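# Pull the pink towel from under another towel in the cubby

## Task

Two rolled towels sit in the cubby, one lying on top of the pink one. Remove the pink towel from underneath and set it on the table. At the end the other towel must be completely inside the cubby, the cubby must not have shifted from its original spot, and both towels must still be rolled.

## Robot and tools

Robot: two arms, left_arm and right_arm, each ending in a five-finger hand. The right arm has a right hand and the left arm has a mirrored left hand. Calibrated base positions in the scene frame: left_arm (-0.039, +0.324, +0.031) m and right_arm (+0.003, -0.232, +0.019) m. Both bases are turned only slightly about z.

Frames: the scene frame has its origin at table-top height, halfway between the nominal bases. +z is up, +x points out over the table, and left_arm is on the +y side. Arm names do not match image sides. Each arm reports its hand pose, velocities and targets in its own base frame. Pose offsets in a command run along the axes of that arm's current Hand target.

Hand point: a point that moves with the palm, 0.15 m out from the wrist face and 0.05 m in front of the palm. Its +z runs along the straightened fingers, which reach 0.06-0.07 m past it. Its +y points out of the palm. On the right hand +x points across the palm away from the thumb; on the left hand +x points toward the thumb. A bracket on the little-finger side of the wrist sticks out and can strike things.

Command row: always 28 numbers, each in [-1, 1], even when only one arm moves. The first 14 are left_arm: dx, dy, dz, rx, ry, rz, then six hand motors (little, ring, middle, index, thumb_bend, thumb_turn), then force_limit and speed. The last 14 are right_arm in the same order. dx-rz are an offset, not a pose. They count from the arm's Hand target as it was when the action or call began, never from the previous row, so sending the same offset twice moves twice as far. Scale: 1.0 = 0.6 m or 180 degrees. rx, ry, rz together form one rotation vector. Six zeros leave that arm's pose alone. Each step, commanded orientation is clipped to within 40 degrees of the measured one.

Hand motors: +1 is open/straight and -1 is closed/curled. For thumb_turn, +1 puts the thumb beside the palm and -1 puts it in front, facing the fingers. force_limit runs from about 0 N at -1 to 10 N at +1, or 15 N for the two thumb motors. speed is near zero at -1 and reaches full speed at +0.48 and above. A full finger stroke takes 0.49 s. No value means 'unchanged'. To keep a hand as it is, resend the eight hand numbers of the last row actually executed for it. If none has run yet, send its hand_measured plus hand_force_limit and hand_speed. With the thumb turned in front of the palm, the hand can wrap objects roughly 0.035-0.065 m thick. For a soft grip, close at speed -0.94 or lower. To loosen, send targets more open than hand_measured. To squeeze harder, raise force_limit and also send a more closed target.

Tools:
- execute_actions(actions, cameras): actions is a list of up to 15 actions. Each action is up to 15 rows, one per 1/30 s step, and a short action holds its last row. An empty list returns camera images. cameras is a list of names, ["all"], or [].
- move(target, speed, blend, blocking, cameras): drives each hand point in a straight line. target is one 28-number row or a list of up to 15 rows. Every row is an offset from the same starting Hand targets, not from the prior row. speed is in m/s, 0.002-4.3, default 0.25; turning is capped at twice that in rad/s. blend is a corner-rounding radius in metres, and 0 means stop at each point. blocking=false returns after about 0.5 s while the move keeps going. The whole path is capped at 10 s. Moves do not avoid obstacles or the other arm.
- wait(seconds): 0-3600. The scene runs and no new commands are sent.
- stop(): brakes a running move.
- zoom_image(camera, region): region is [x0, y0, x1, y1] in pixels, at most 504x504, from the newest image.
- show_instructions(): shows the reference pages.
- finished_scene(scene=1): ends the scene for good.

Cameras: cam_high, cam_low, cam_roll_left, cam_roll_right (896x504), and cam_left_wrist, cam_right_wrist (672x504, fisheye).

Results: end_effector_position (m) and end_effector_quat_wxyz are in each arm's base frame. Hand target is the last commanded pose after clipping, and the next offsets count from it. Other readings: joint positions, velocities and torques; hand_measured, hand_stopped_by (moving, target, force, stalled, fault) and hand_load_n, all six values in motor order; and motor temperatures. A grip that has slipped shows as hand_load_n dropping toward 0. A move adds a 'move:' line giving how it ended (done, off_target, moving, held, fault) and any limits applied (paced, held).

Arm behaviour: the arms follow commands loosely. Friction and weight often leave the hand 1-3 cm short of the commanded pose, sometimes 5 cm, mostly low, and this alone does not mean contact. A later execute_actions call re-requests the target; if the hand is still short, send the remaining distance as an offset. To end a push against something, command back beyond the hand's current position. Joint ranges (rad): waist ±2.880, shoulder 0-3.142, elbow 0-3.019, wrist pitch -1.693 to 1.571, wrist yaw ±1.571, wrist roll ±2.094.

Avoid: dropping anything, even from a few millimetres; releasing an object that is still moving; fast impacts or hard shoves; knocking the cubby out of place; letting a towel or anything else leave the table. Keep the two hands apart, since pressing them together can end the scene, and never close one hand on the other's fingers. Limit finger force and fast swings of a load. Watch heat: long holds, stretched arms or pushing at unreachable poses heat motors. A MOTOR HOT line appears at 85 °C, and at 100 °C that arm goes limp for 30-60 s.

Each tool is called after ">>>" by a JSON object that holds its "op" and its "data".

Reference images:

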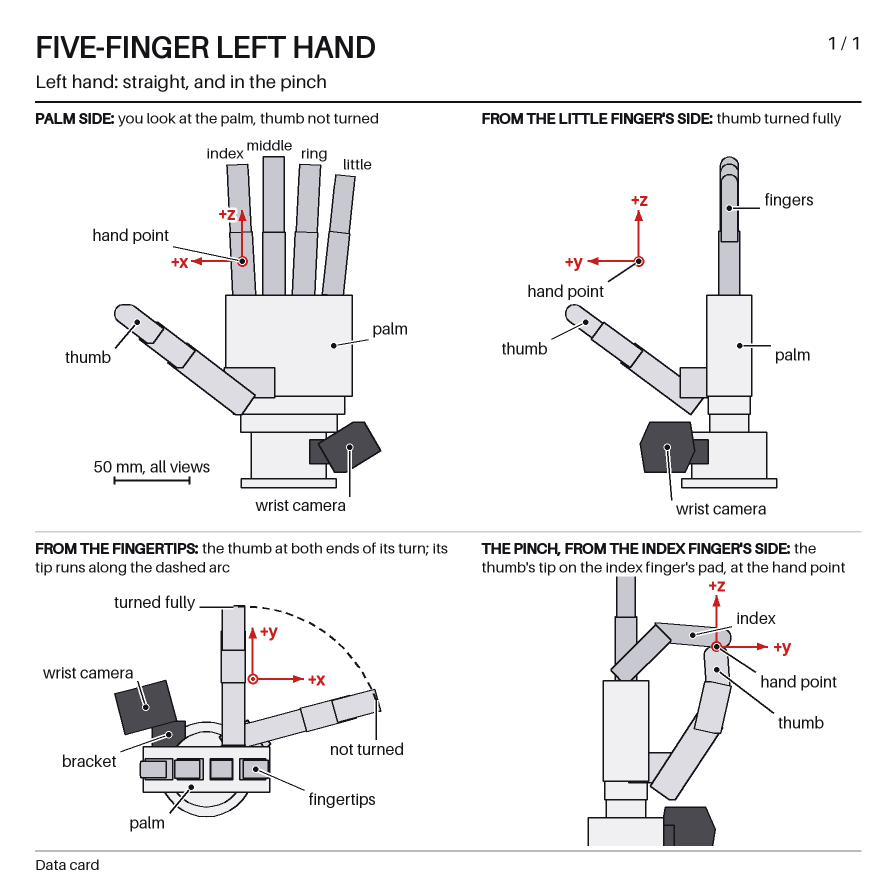

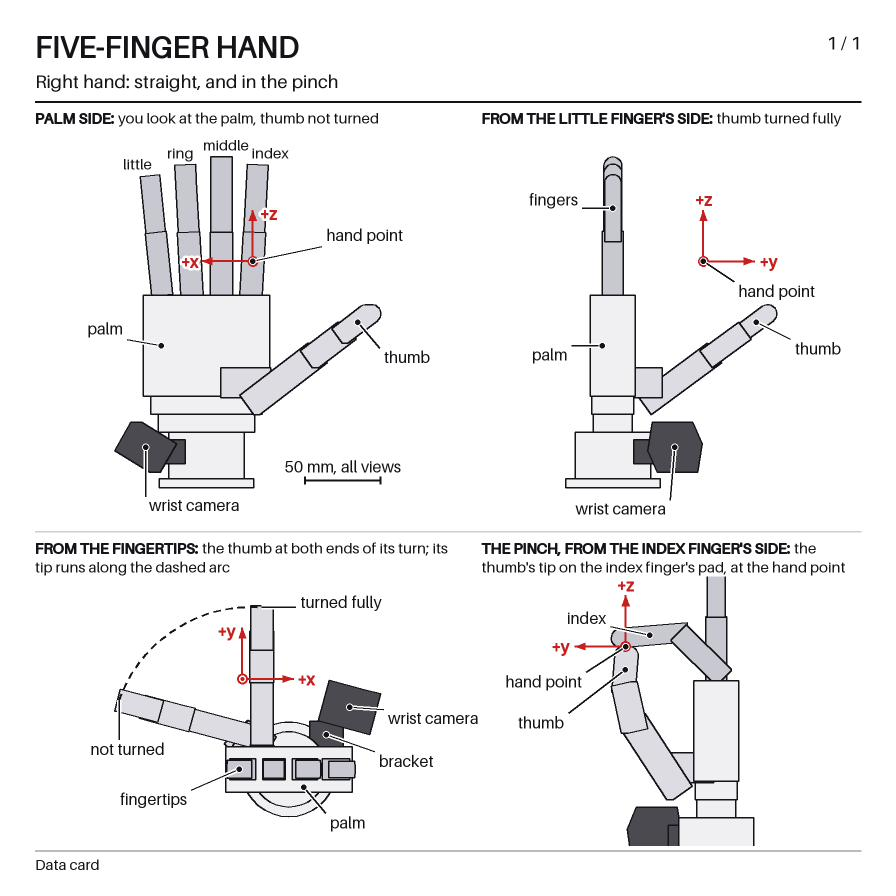

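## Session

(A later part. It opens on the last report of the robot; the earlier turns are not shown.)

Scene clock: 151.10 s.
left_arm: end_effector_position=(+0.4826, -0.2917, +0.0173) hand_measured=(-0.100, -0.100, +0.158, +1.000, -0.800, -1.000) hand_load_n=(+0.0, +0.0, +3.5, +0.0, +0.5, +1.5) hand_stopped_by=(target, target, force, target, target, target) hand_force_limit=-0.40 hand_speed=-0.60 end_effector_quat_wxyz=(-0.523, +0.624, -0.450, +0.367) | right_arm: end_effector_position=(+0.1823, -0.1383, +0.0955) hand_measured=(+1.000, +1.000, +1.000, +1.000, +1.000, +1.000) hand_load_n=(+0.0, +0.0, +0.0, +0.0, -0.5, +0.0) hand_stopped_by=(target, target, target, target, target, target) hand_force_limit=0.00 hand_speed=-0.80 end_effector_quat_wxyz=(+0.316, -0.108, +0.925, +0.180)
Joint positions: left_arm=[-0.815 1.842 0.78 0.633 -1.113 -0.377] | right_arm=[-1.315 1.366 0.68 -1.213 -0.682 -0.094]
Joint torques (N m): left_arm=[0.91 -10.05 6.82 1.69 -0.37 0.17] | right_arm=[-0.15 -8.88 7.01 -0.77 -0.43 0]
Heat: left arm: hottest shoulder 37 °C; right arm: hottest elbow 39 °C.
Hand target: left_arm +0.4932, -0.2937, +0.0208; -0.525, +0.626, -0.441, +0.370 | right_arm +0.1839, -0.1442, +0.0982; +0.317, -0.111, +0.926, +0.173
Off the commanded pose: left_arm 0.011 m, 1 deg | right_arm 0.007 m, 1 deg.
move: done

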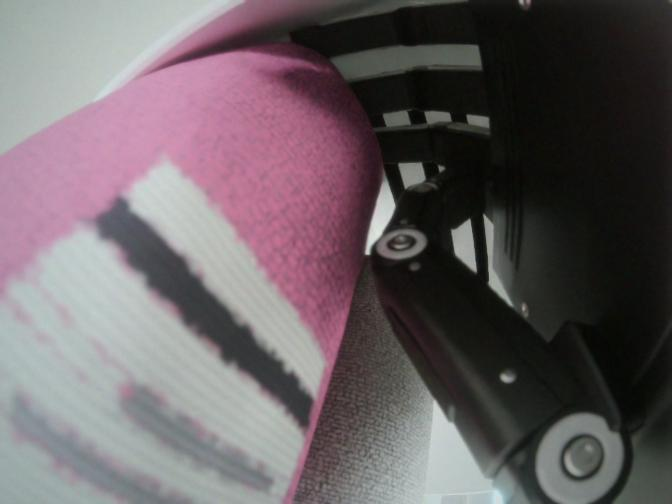

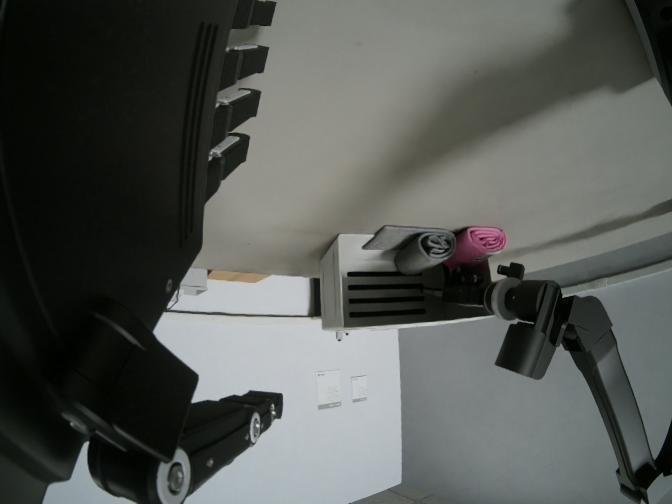

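>>> {"op": "move", "data": {"target": [[0.0,0.026,-0.148,0,0,0,-0.1,-0.1,-0.1,1,-0.8,-1,-0.4,-0.6,0,0,0,0,0,0,1,1,1,1,1,1,0,-0.8]], "speed": 0.05, "cameras": ["cam_left_wrist","cam_right_wrist","cam_high"]}}

>>> {"op": "zoom_image", "data": {"camera": "cam_right_wrist", "region": [290, 200, 530, 350]}}

Scene clock: 153.83 s.
left_arm: end_effector_position=(+0.4110, -0.3200, +0.0137) hand_measured=(-0.100, -0.100, +0.158, +1.000, -0.800, -1.000) hand_load_n=(+0.0, +0.0, +3.5, +0.0, +0.5, +1.5) hand_stopped_by=(target, target, force, target, target, target) hand_force_limit=-0.40 hand_speed=-0.60 end_effector_quat_wxyz=(-0.529, +0.625, -0.445, +0.363) | right_arm: end_effector_position=(+0.1823, -0.1383, +0.0955) hand_measured=(+1.000, +1.000, +1.000, +1.000, +1.000, +1.000) hand_load_n=(+0.0, +0.0, +0.0, +0.0, +0.0, +0.0) hand_stopped_by=(target, target, target, target, target, target) hand_force_limit=0.00 hand_speed=-0.80 end_effector_quat_wxyz=(+0.316, -0.108, +0.925, +0.180)
Joint positions: left_arm=[-0.991 1.797 0.752 0.377 -1.281 -0.632] | right_arm=[-1.315 1.366 0.68 -1.213 -0.682 -0.094]
Joint torques (N m): left_arm=[-0.62 -11.63 4.62 0.75 -0.6 0.01] | right_arm=[-0.21 -8.88 6.99 -0.72 -0.42 0]
Heat: left arm: hottest shoulder 37 °C; right arm: hottest elbow 39 °C.
Hand target: left_arm +0.4084, -0.3239, +0.0209; -0.525, +0.626, -0.441, +0.371 | right_arm +0.1839, -0.1442, +0.0982; +0.317, -0.111, +0.926, +0.173
Off the commanded pose: left_arm 0.009 m, 1 deg | right_arm 0.007 m, 1 deg.
move: done
Images, in order (width x height): cam_high 896x504, cam_left_wrist 672x504, cam_right_wrist 672x504.

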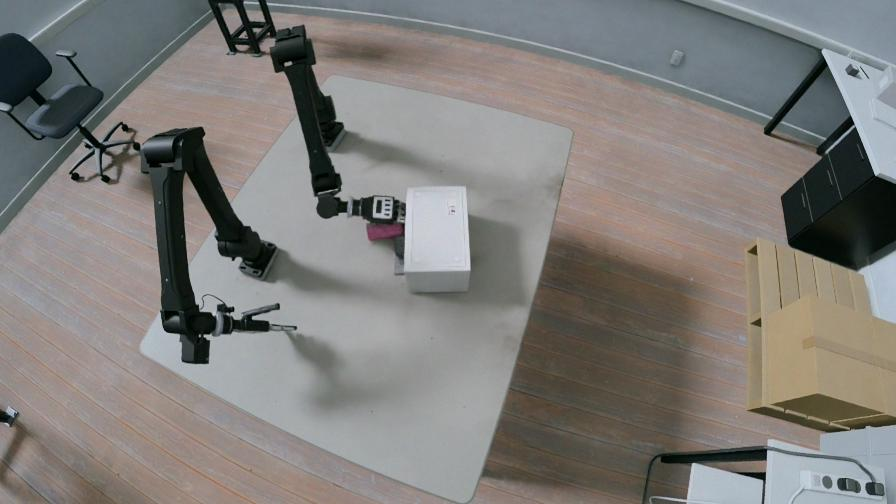

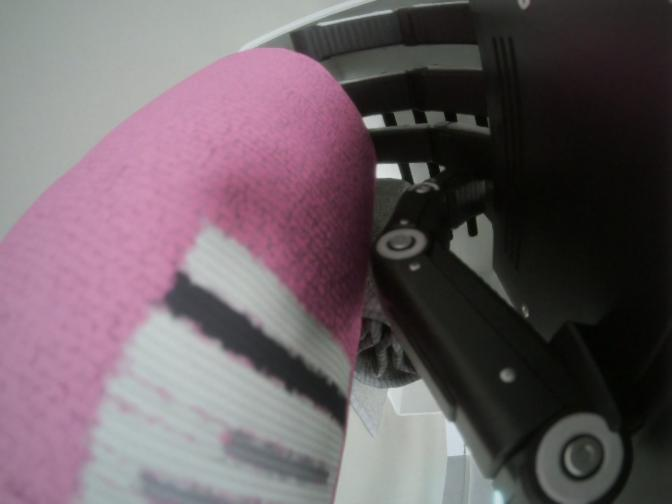

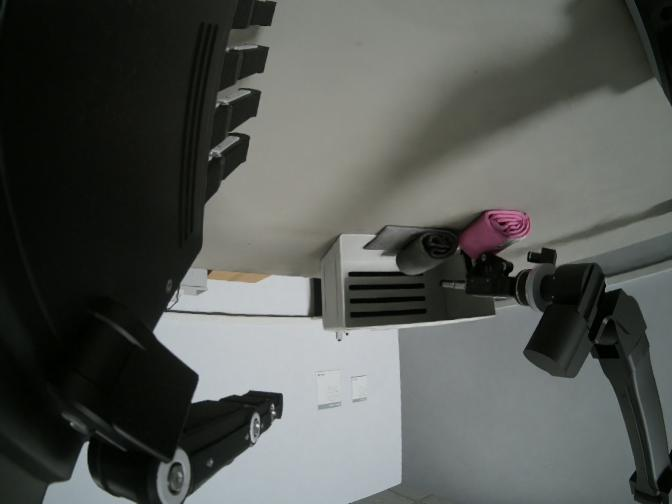

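Scaled by 2.100 from the camera's image (finer frame: 960x720).

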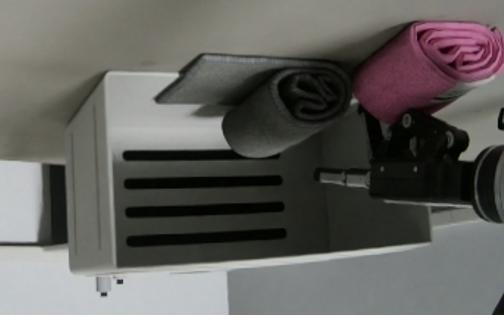

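>>> {"op": "move", "data": {"target": [[0.0,0.043,-0.246,0,0,0,-0.1,-0.1,-0.1,1,-0.8,-1,-0.4,-0.6,0,0,0,0,0,0,1,1,1,1,1,1,0,-0.8]], "speed": 0.07, "cameras": ["all"]}}

Scene clock: 157.37 s.
left_arm: end_effector_position=(+0.2686, -0.3612, +0.0188) hand_measured=(-0.100, -0.100, +0.158, +1.000, -0.800, -1.000) hand_load_n=(+0.0, +0.0, +3.5, +0.0, +0.5, +1.5) hand_stopped_by=(target, target, force, target, target, target) hand_force_limit=-0.40 hand_speed=-0.60 end_effector_quat_wxyz=(-0.526, +0.624, -0.448, +0.365) | right_arm: end_effector_position=(+0.1823, -0.1383, +0.0955) hand_measured=(+1.000, +1.000, +1.000, +1.000, +1.000, +1.000) hand_load_n=(+0.0, +0.0, +0.0, +0.0, -0.5, +0.0) hand_stopped_by=(target, target, target, target, target, target) hand_force_limit=0.00 hand_speed=-0.80 end_effector_quat_wxyz=(+0.316, -0.108, +0.925, +0.180)
Joint positions: left_arm=[-1.347 1.879 0.995 -1.261 -1.354 -2.139] | right_arm=[-1.315 1.366 0.68 -1.213 -0.682 -0.094]
Joint torques (N m): left_arm=[-0.62 -9.99 6.68 -1.02 -0.61 0.02] | right_arm=[-0.38 -8.64 6.94 -0.76 -0.4 0]
Heat: left arm: hottest shoulder 37 °C; right arm: hottest elbow 39 °C.
Hand target: left_arm +0.2672, -0.3743, +0.0213; -0.525, +0.626, -0.441, +0.371 | right_arm +0.1839, -0.1442, +0.0982; +0.317, -0.111, +0.926, +0.173
Off the commanded pose: left_arm 0.013 m, 1 deg | right_arm 0.007 m, 1 deg.
joint sent to its limit (left arm) — joint 6 (wrist roll), lower limit. The joint targets still meet the commanded pose.
move: off_target (left_arm)

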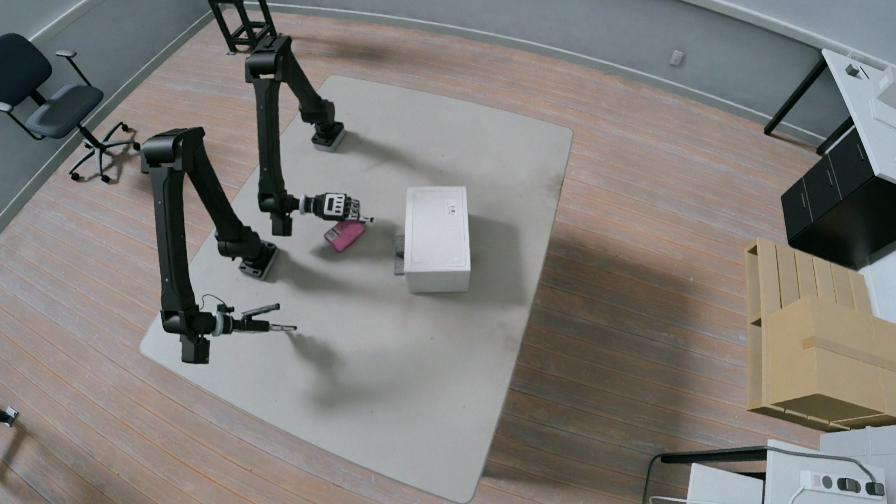

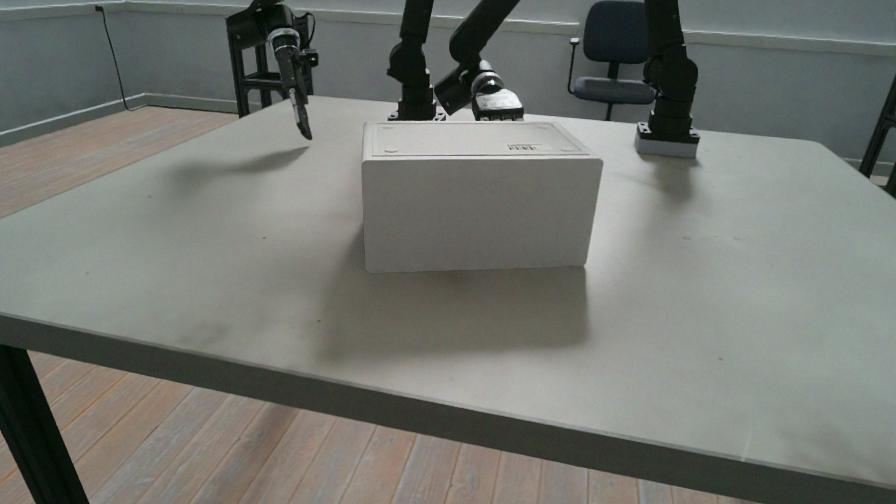

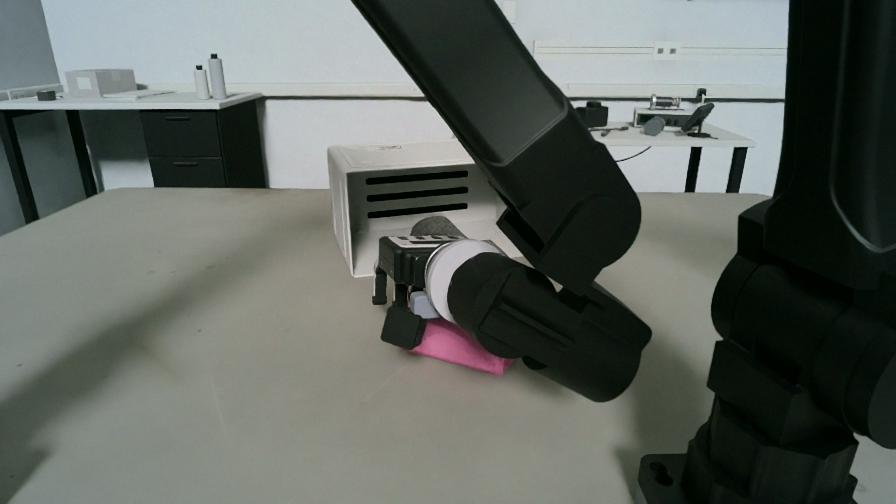

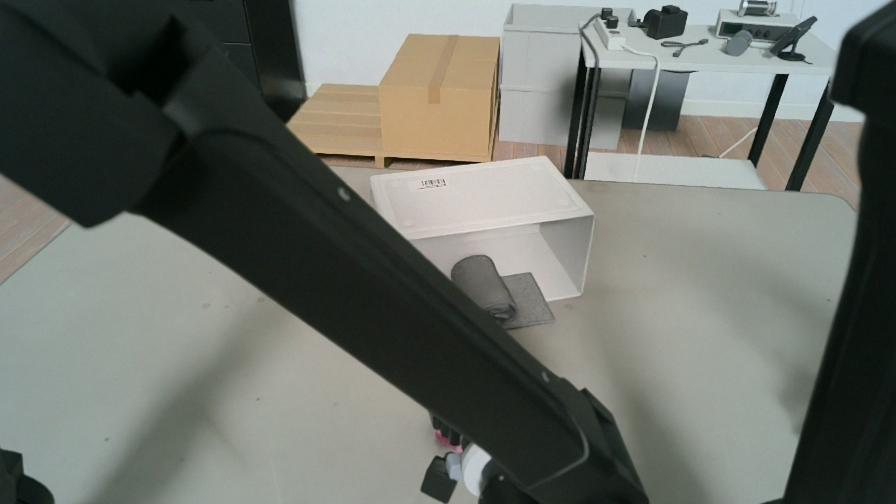

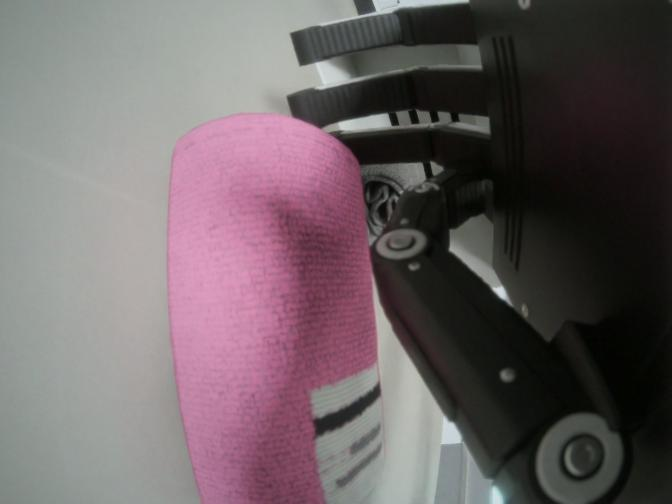

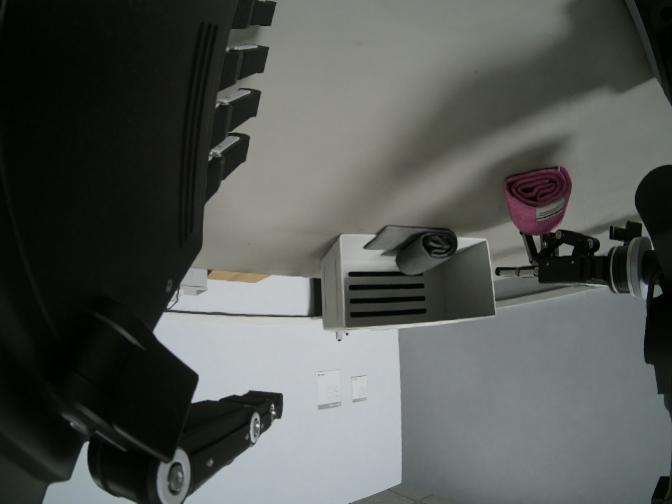

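>>> {"op": "move", "data": {"target": [[0.0,0,0.02,0,0,0,1,1,1,1,-0.8,-1,-0.4,-0.3,0,0,0,0,0,0,1,1,1,1,1,1,0,-0.8],[0.0,-0.25,0.04,0,0,0,1,1,1,1,-0.8,-1,-0.4,-0.3,0,0,0,0,0,0,1,1,1,1,1,1,0,-0.8]], "speed": 0.1, "cameras": ["all"]}}

>>> {"op": "zoom_image", "data": {"camera": "cam_roll_left", "region": [320, 130, 580, 310]}}

>>> {"op": "zoom_image", "data": {"camera": "cam_right_wrist", "region": [310, 210, 510, 350]}}

>>> {"op": "zoom_image", "data": {"camera": "cam_left_wrist", "region": [100, 0, 500, 350]}}

Scene clock: 160.67 s.
left_arm: end_effector_position=(+0.3068, -0.3514, +0.1499) hand_measured=(+1.000, +1.000, +1.000, +1.000, -0.800, -1.000) hand_load_n=(+0.0, +0.0, +0.0, +0.0, +0.0, +0.0) hand_stopped_by=(target, target, target, target, target, target) hand_force_limit=-0.40 hand_speed=-0.30 end_effector_quat_wxyz=(-0.533, +0.616, -0.454, +0.361) | right_arm: end_effector_position=(+0.1823, -0.1383, +0.0955) hand_measured=(+1.000, +1.000, +1.000, +1.000, +1.000, +1.000) hand_load_n=(+0.0, +0.0, +0.0, +0.0, +0.0, +0.0) hand_stopped_by=(target, target, target, target, target, target) hand_force_limit=0.00 hand_speed=-0.80 end_effector_quat_wxyz=(+0.316, -0.108, +0.925, +0.180)
Joint positions: left_arm=[-1.251 1.559 1.029 -1.167 -1.397 -1.658] | right_arm=[-1.315 1.366 0.68 -1.213 -0.682 -0.094]
Joint torques (N m): left_arm=[1.32 -10.29 8.81 0.25 -0.84 0.19] | right_arm=[-0.21 -8.7 6.99 -0.8 -0.42 0]
Heat: left arm: hottest shoulder 37 °C; right arm: hottest elbow 39 °C.
Hand target: left_arm +0.3141, -0.3575, +0.1648; -0.525, +0.626, -0.441, +0.371 | right_arm +0.1839, -0.1442, +0.0982; +0.317, -0.111, +0.926, +0.173
Off the commanded pose: left_arm 0.018 m, 2 deg | right_arm 0.007 m, 1 deg.
move: off_target (left_arm)

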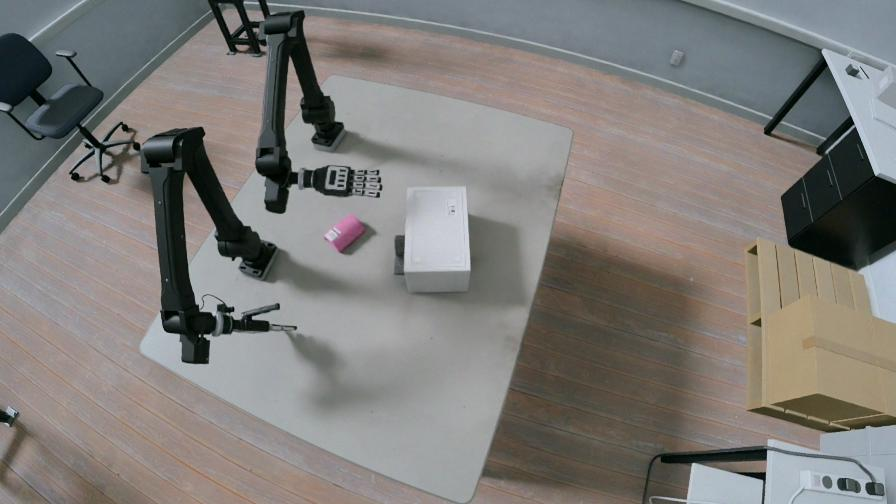

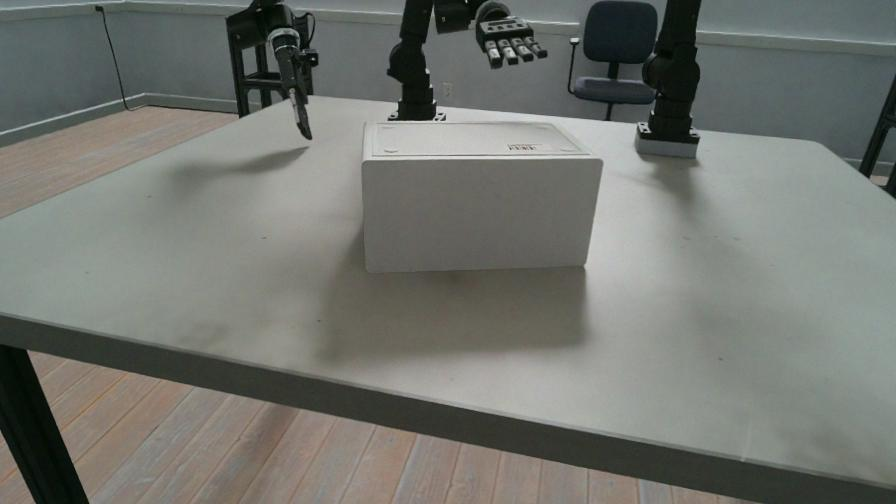

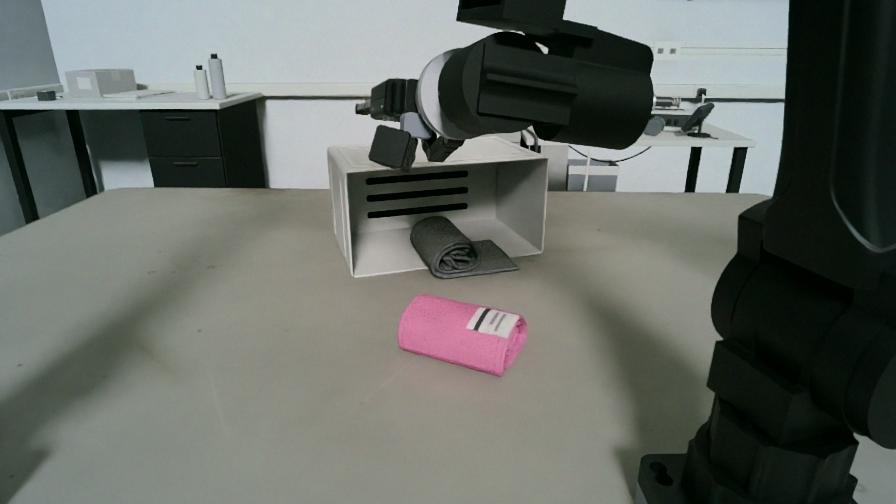

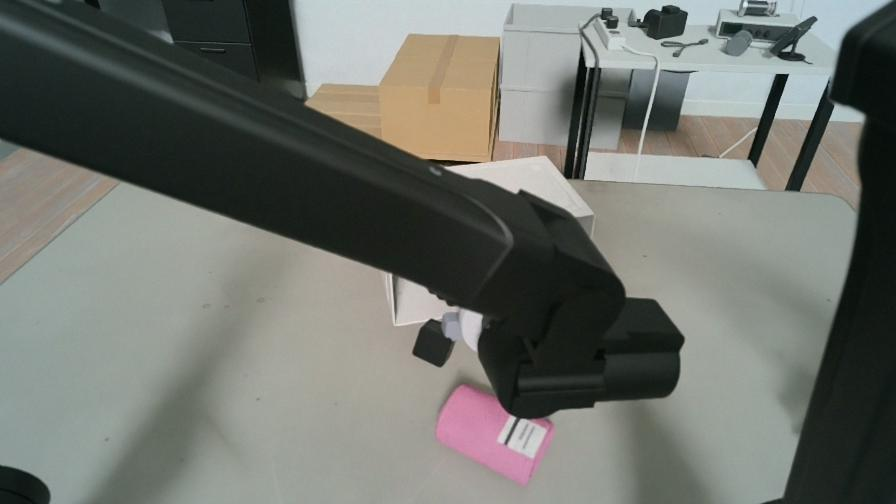

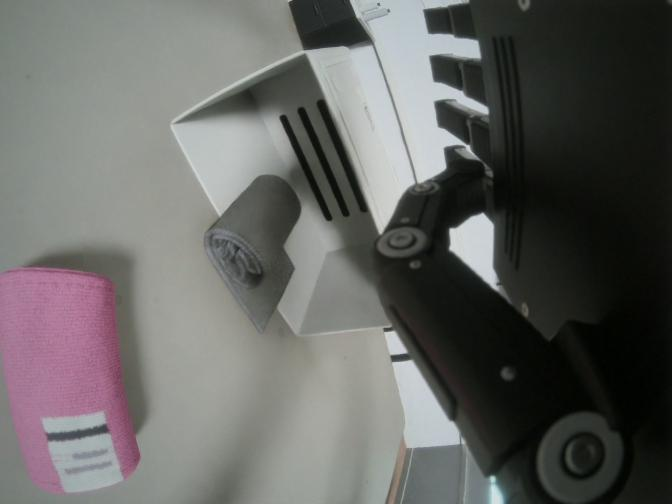

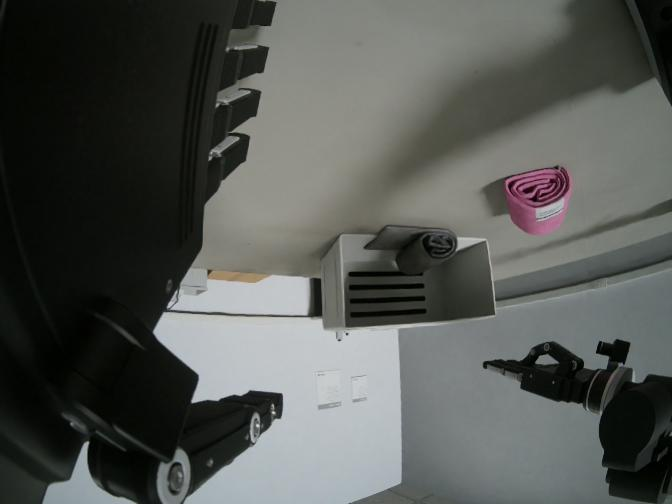

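Scaled by 1.938 from the camera's image (finer frame: 1280x720).

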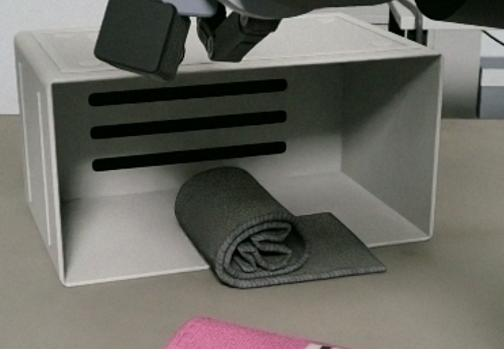

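Scaled by 2.520 from the camera's image (finer frame: 960x720).

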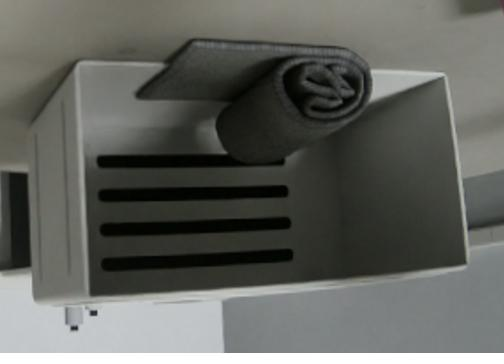

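Scaled by 1.260 from the camera's image (finer frame: 960x720).

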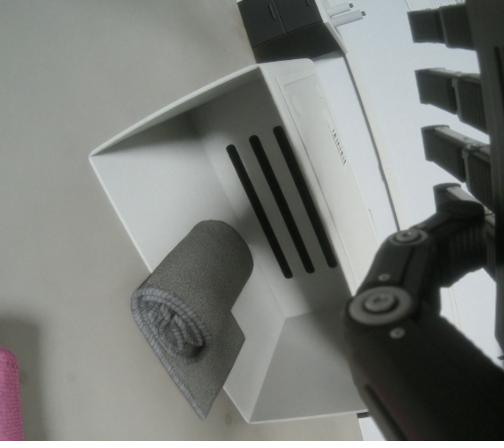

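>>> {"op": "move", "data": {"target": [-0.4817,-0.1958,0.2947,0,0,0,1,1,1,1,-0.8,-1,-0.4,-0.3,0,0,0,0,0,0,1,1,1,1,1,1,0,-0.8], "speed": 0.25, "cameras": ["cam_high","cam_roll_right"]}}

>>> {"op": "zoom_image", "data": {"camera": "cam_roll_right", "region": [350, 140, 610, 370]}}

Scene clock: 166.60 s.
left_arm: end_effector_position=(+0.3983, -0.0185, +0.2438) hand_measured=(+1.000, +1.000, +1.000, +1.000, -0.800, -1.000) hand_load_n=(+0.0, +0.0, +0.0, +0.0, +0.0, +0.0) hand_stopped_by=(target, target, target, target, target, target) hand_force_limit=-0.40 hand_speed=-0.30 end_effector_quat_wxyz=(-0.521, +0.632, -0.444, +0.364) | right_arm: end_effector_position=(+0.1823, -0.1383, +0.0955) hand_measured=(+1.000, +1.000, +1.000, +1.000, +1.000, +1.000) hand_load_n=(+0.0, -0.5, +0.0, +0.0, +0.0, +0.0) hand_stopped_by=(target, target, target, target, target, target) hand_force_limit=0.00 hand_speed=-0.80 end_effector_quat_wxyz=(+0.316, -0.108, +0.925, +0.180)
Joint positions: left_arm=[-0.226 0.707 0.52 -0.042 -0.563 -0.121] | right_arm=[-1.315 1.366 0.68 -1.213 -0.682 -0.094]
Joint torques (N m): left_arm=[-0.21 -1.26 9.42 2.39 0.01 0.14] | right_arm=[-0.38 -8.7 7.01 -0.75 -0.42 -0.01]
Heat: left arm: hottest wrist pitch 37 °C; right arm: hottest elbow 39 °C.
Hand target: left_arm +0.4002, -0.0197, +0.2495; -0.525, +0.626, -0.441, +0.371 | right_arm +0.1839, -0.1442, +0.0982; +0.317, -0.111, +0.926, +0.173
Off the commanded pose: left_arm 0.006 m, 1 deg | right_arm 0.007 m, 1 deg.
move: done

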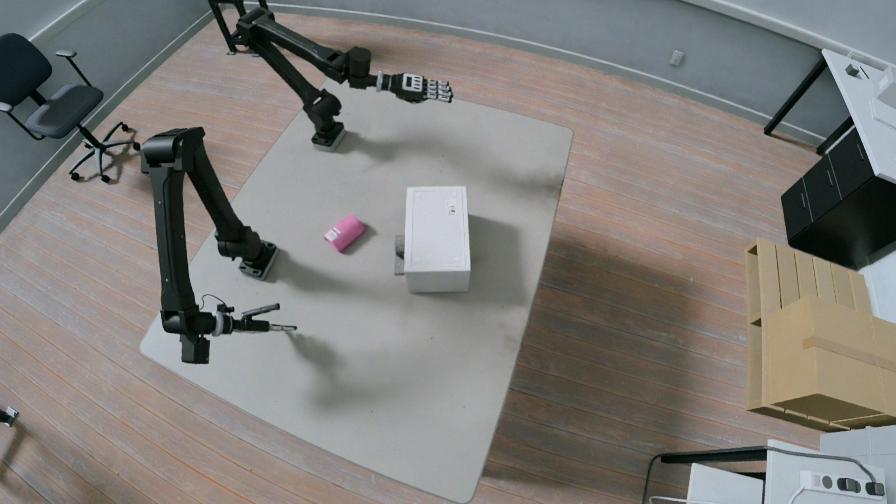

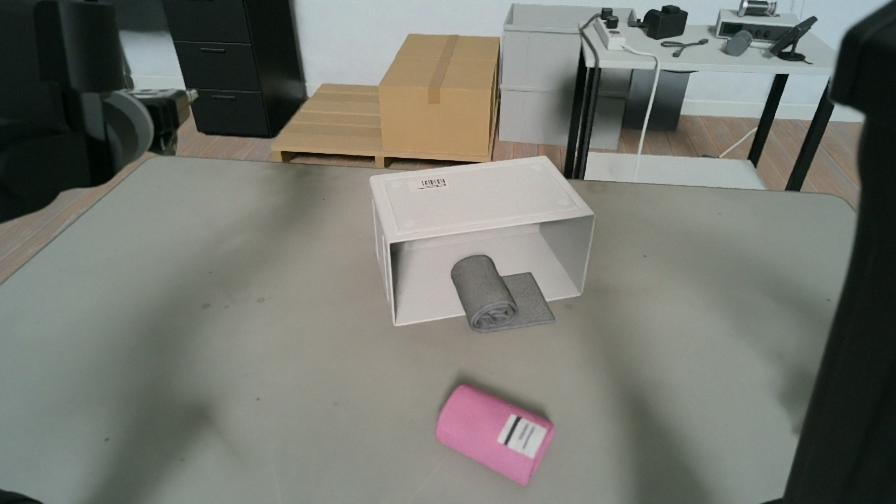

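Scaled by 1.938 from the camera's image (finer frame: 1280x720).

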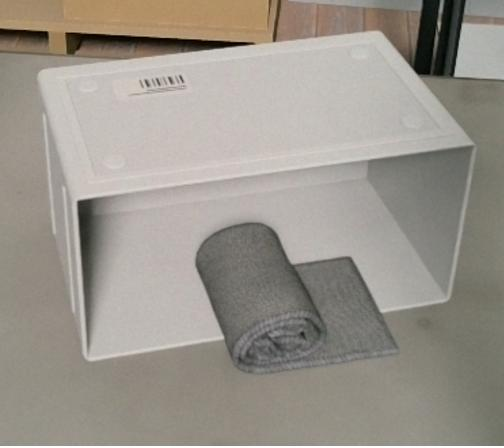

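>>> {"op": "move", "data": {"target": [[0,0,0,0,0,0,1,1,1,1,-0.8,-1,-0.4,-0.3,-0.0834,0.0333,-0.0986,0,0,0,1,1,1,1,-0.8,-1,-0.4,-0.3],[0,0,0,0,0,0,1,1,1,1,-0.8,-1,-0.4,-0.3,-0.325,0.45,0.2425,0.2158,-0.1397,-0.5437,1,1,1,1,-0.8,-1,-0.4,-0.3]], "speed": 0.25, "blend": 0.02, "cameras": ["all"]}}

Scene clock: 174.87 s.
left_arm: end_effector_position=(+0.3983, -0.0185, +0.2438) hand_measured=(+1.000, +1.000, +1.000, +1.000, -0.800, -1.000) hand_load_n=(+0.0, +0.0, +0.0, +0.0, +0.0, +0.0) hand_stopped_by=(target, target, target, target, target, target) hand_force_limit=-0.40 hand_speed=-0.30 end_effector_quat_wxyz=(-0.521, +0.632, -0.444, +0.364) | right_arm: end_effector_position=(+0.3291, +0.1774, +0.1795) hand_measured=(+1.000, +1.000, +1.000, +1.000, -0.800, -1.000) hand_load_n=(+0.0, +0.0, +0.0, +0.0, +0.0, +0.0) hand_stopped_by=(target, target, target, target, target, target) hand_force_limit=-0.40 hand_speed=-0.30 end_effector_quat_wxyz=(-0.517, +0.619, -0.457, +0.375)
Joint positions: left_arm=[-0.226 0.707 0.52 -0.042 -0.563 -0.121] | right_arm=[0.511 0.631 0.31 0.133 0.2 0.046]
Joint torques (N m): left_arm=[0.03 -1.32 9.43 2.41 0.01 0.18] | right_arm=[0.21 -1.96 8.83 2.06 0.23 -0.11]
Heat: left arm: hottest wrist pitch 37 °C; right arm: hottest elbow 39 °C.
Hand target: left_arm +0.4002, -0.0197, +0.2495; -0.525, +0.626, -0.441, +0.371 | right_arm +0.3295, +0.1786, +0.1805; -0.519, +0.618, -0.452, +0.379
Off the commanded pose: left_arm 0.006 m, 1 deg | right_arm 0.001 m, 1 deg.
move: done

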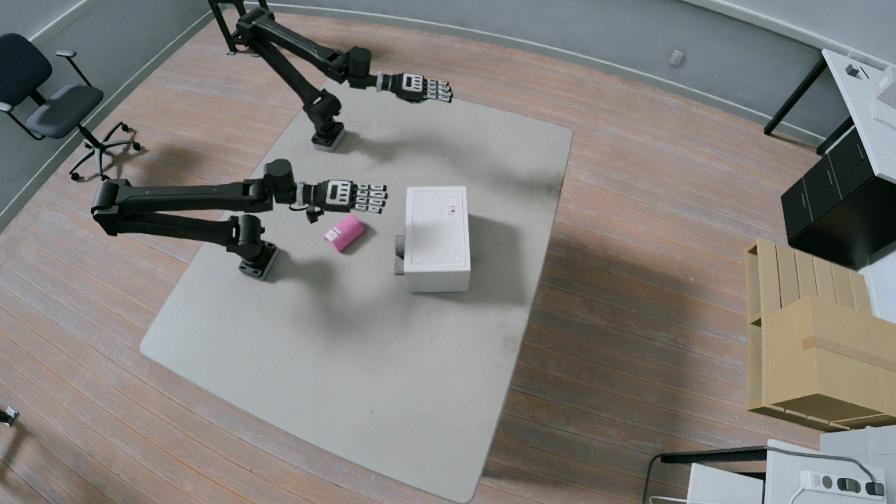

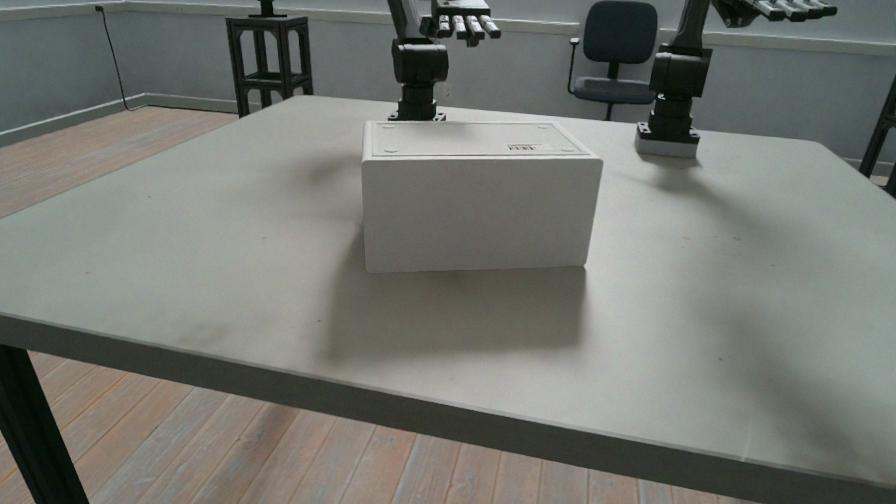

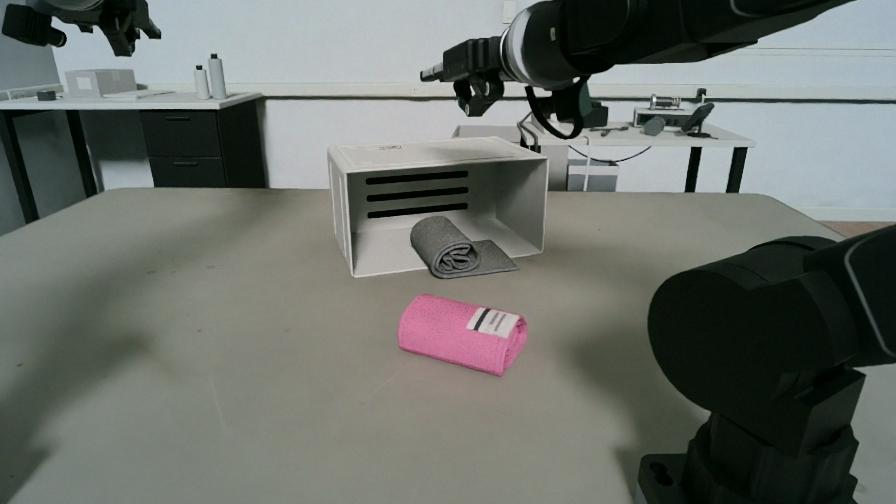

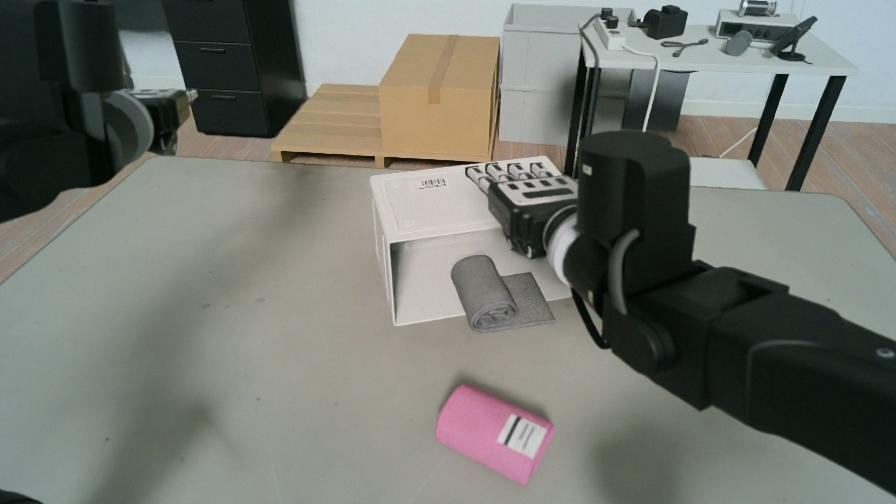

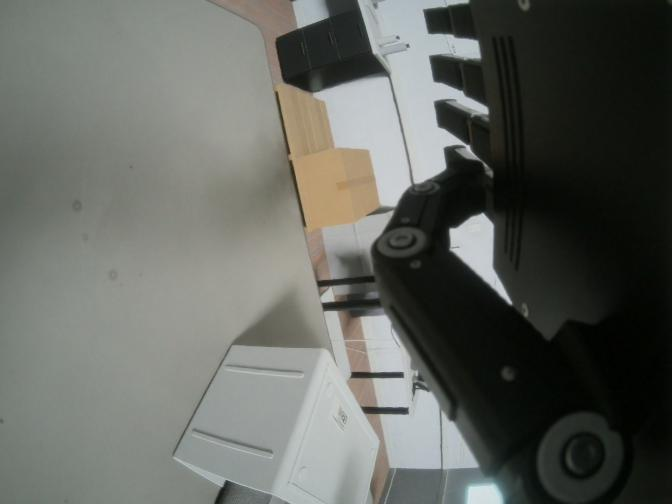

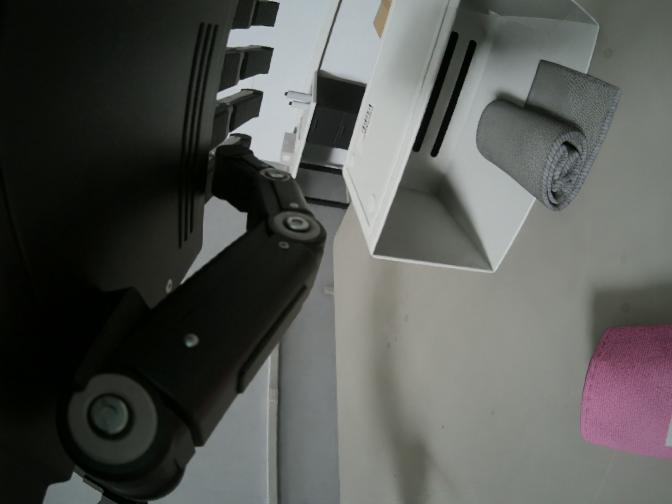

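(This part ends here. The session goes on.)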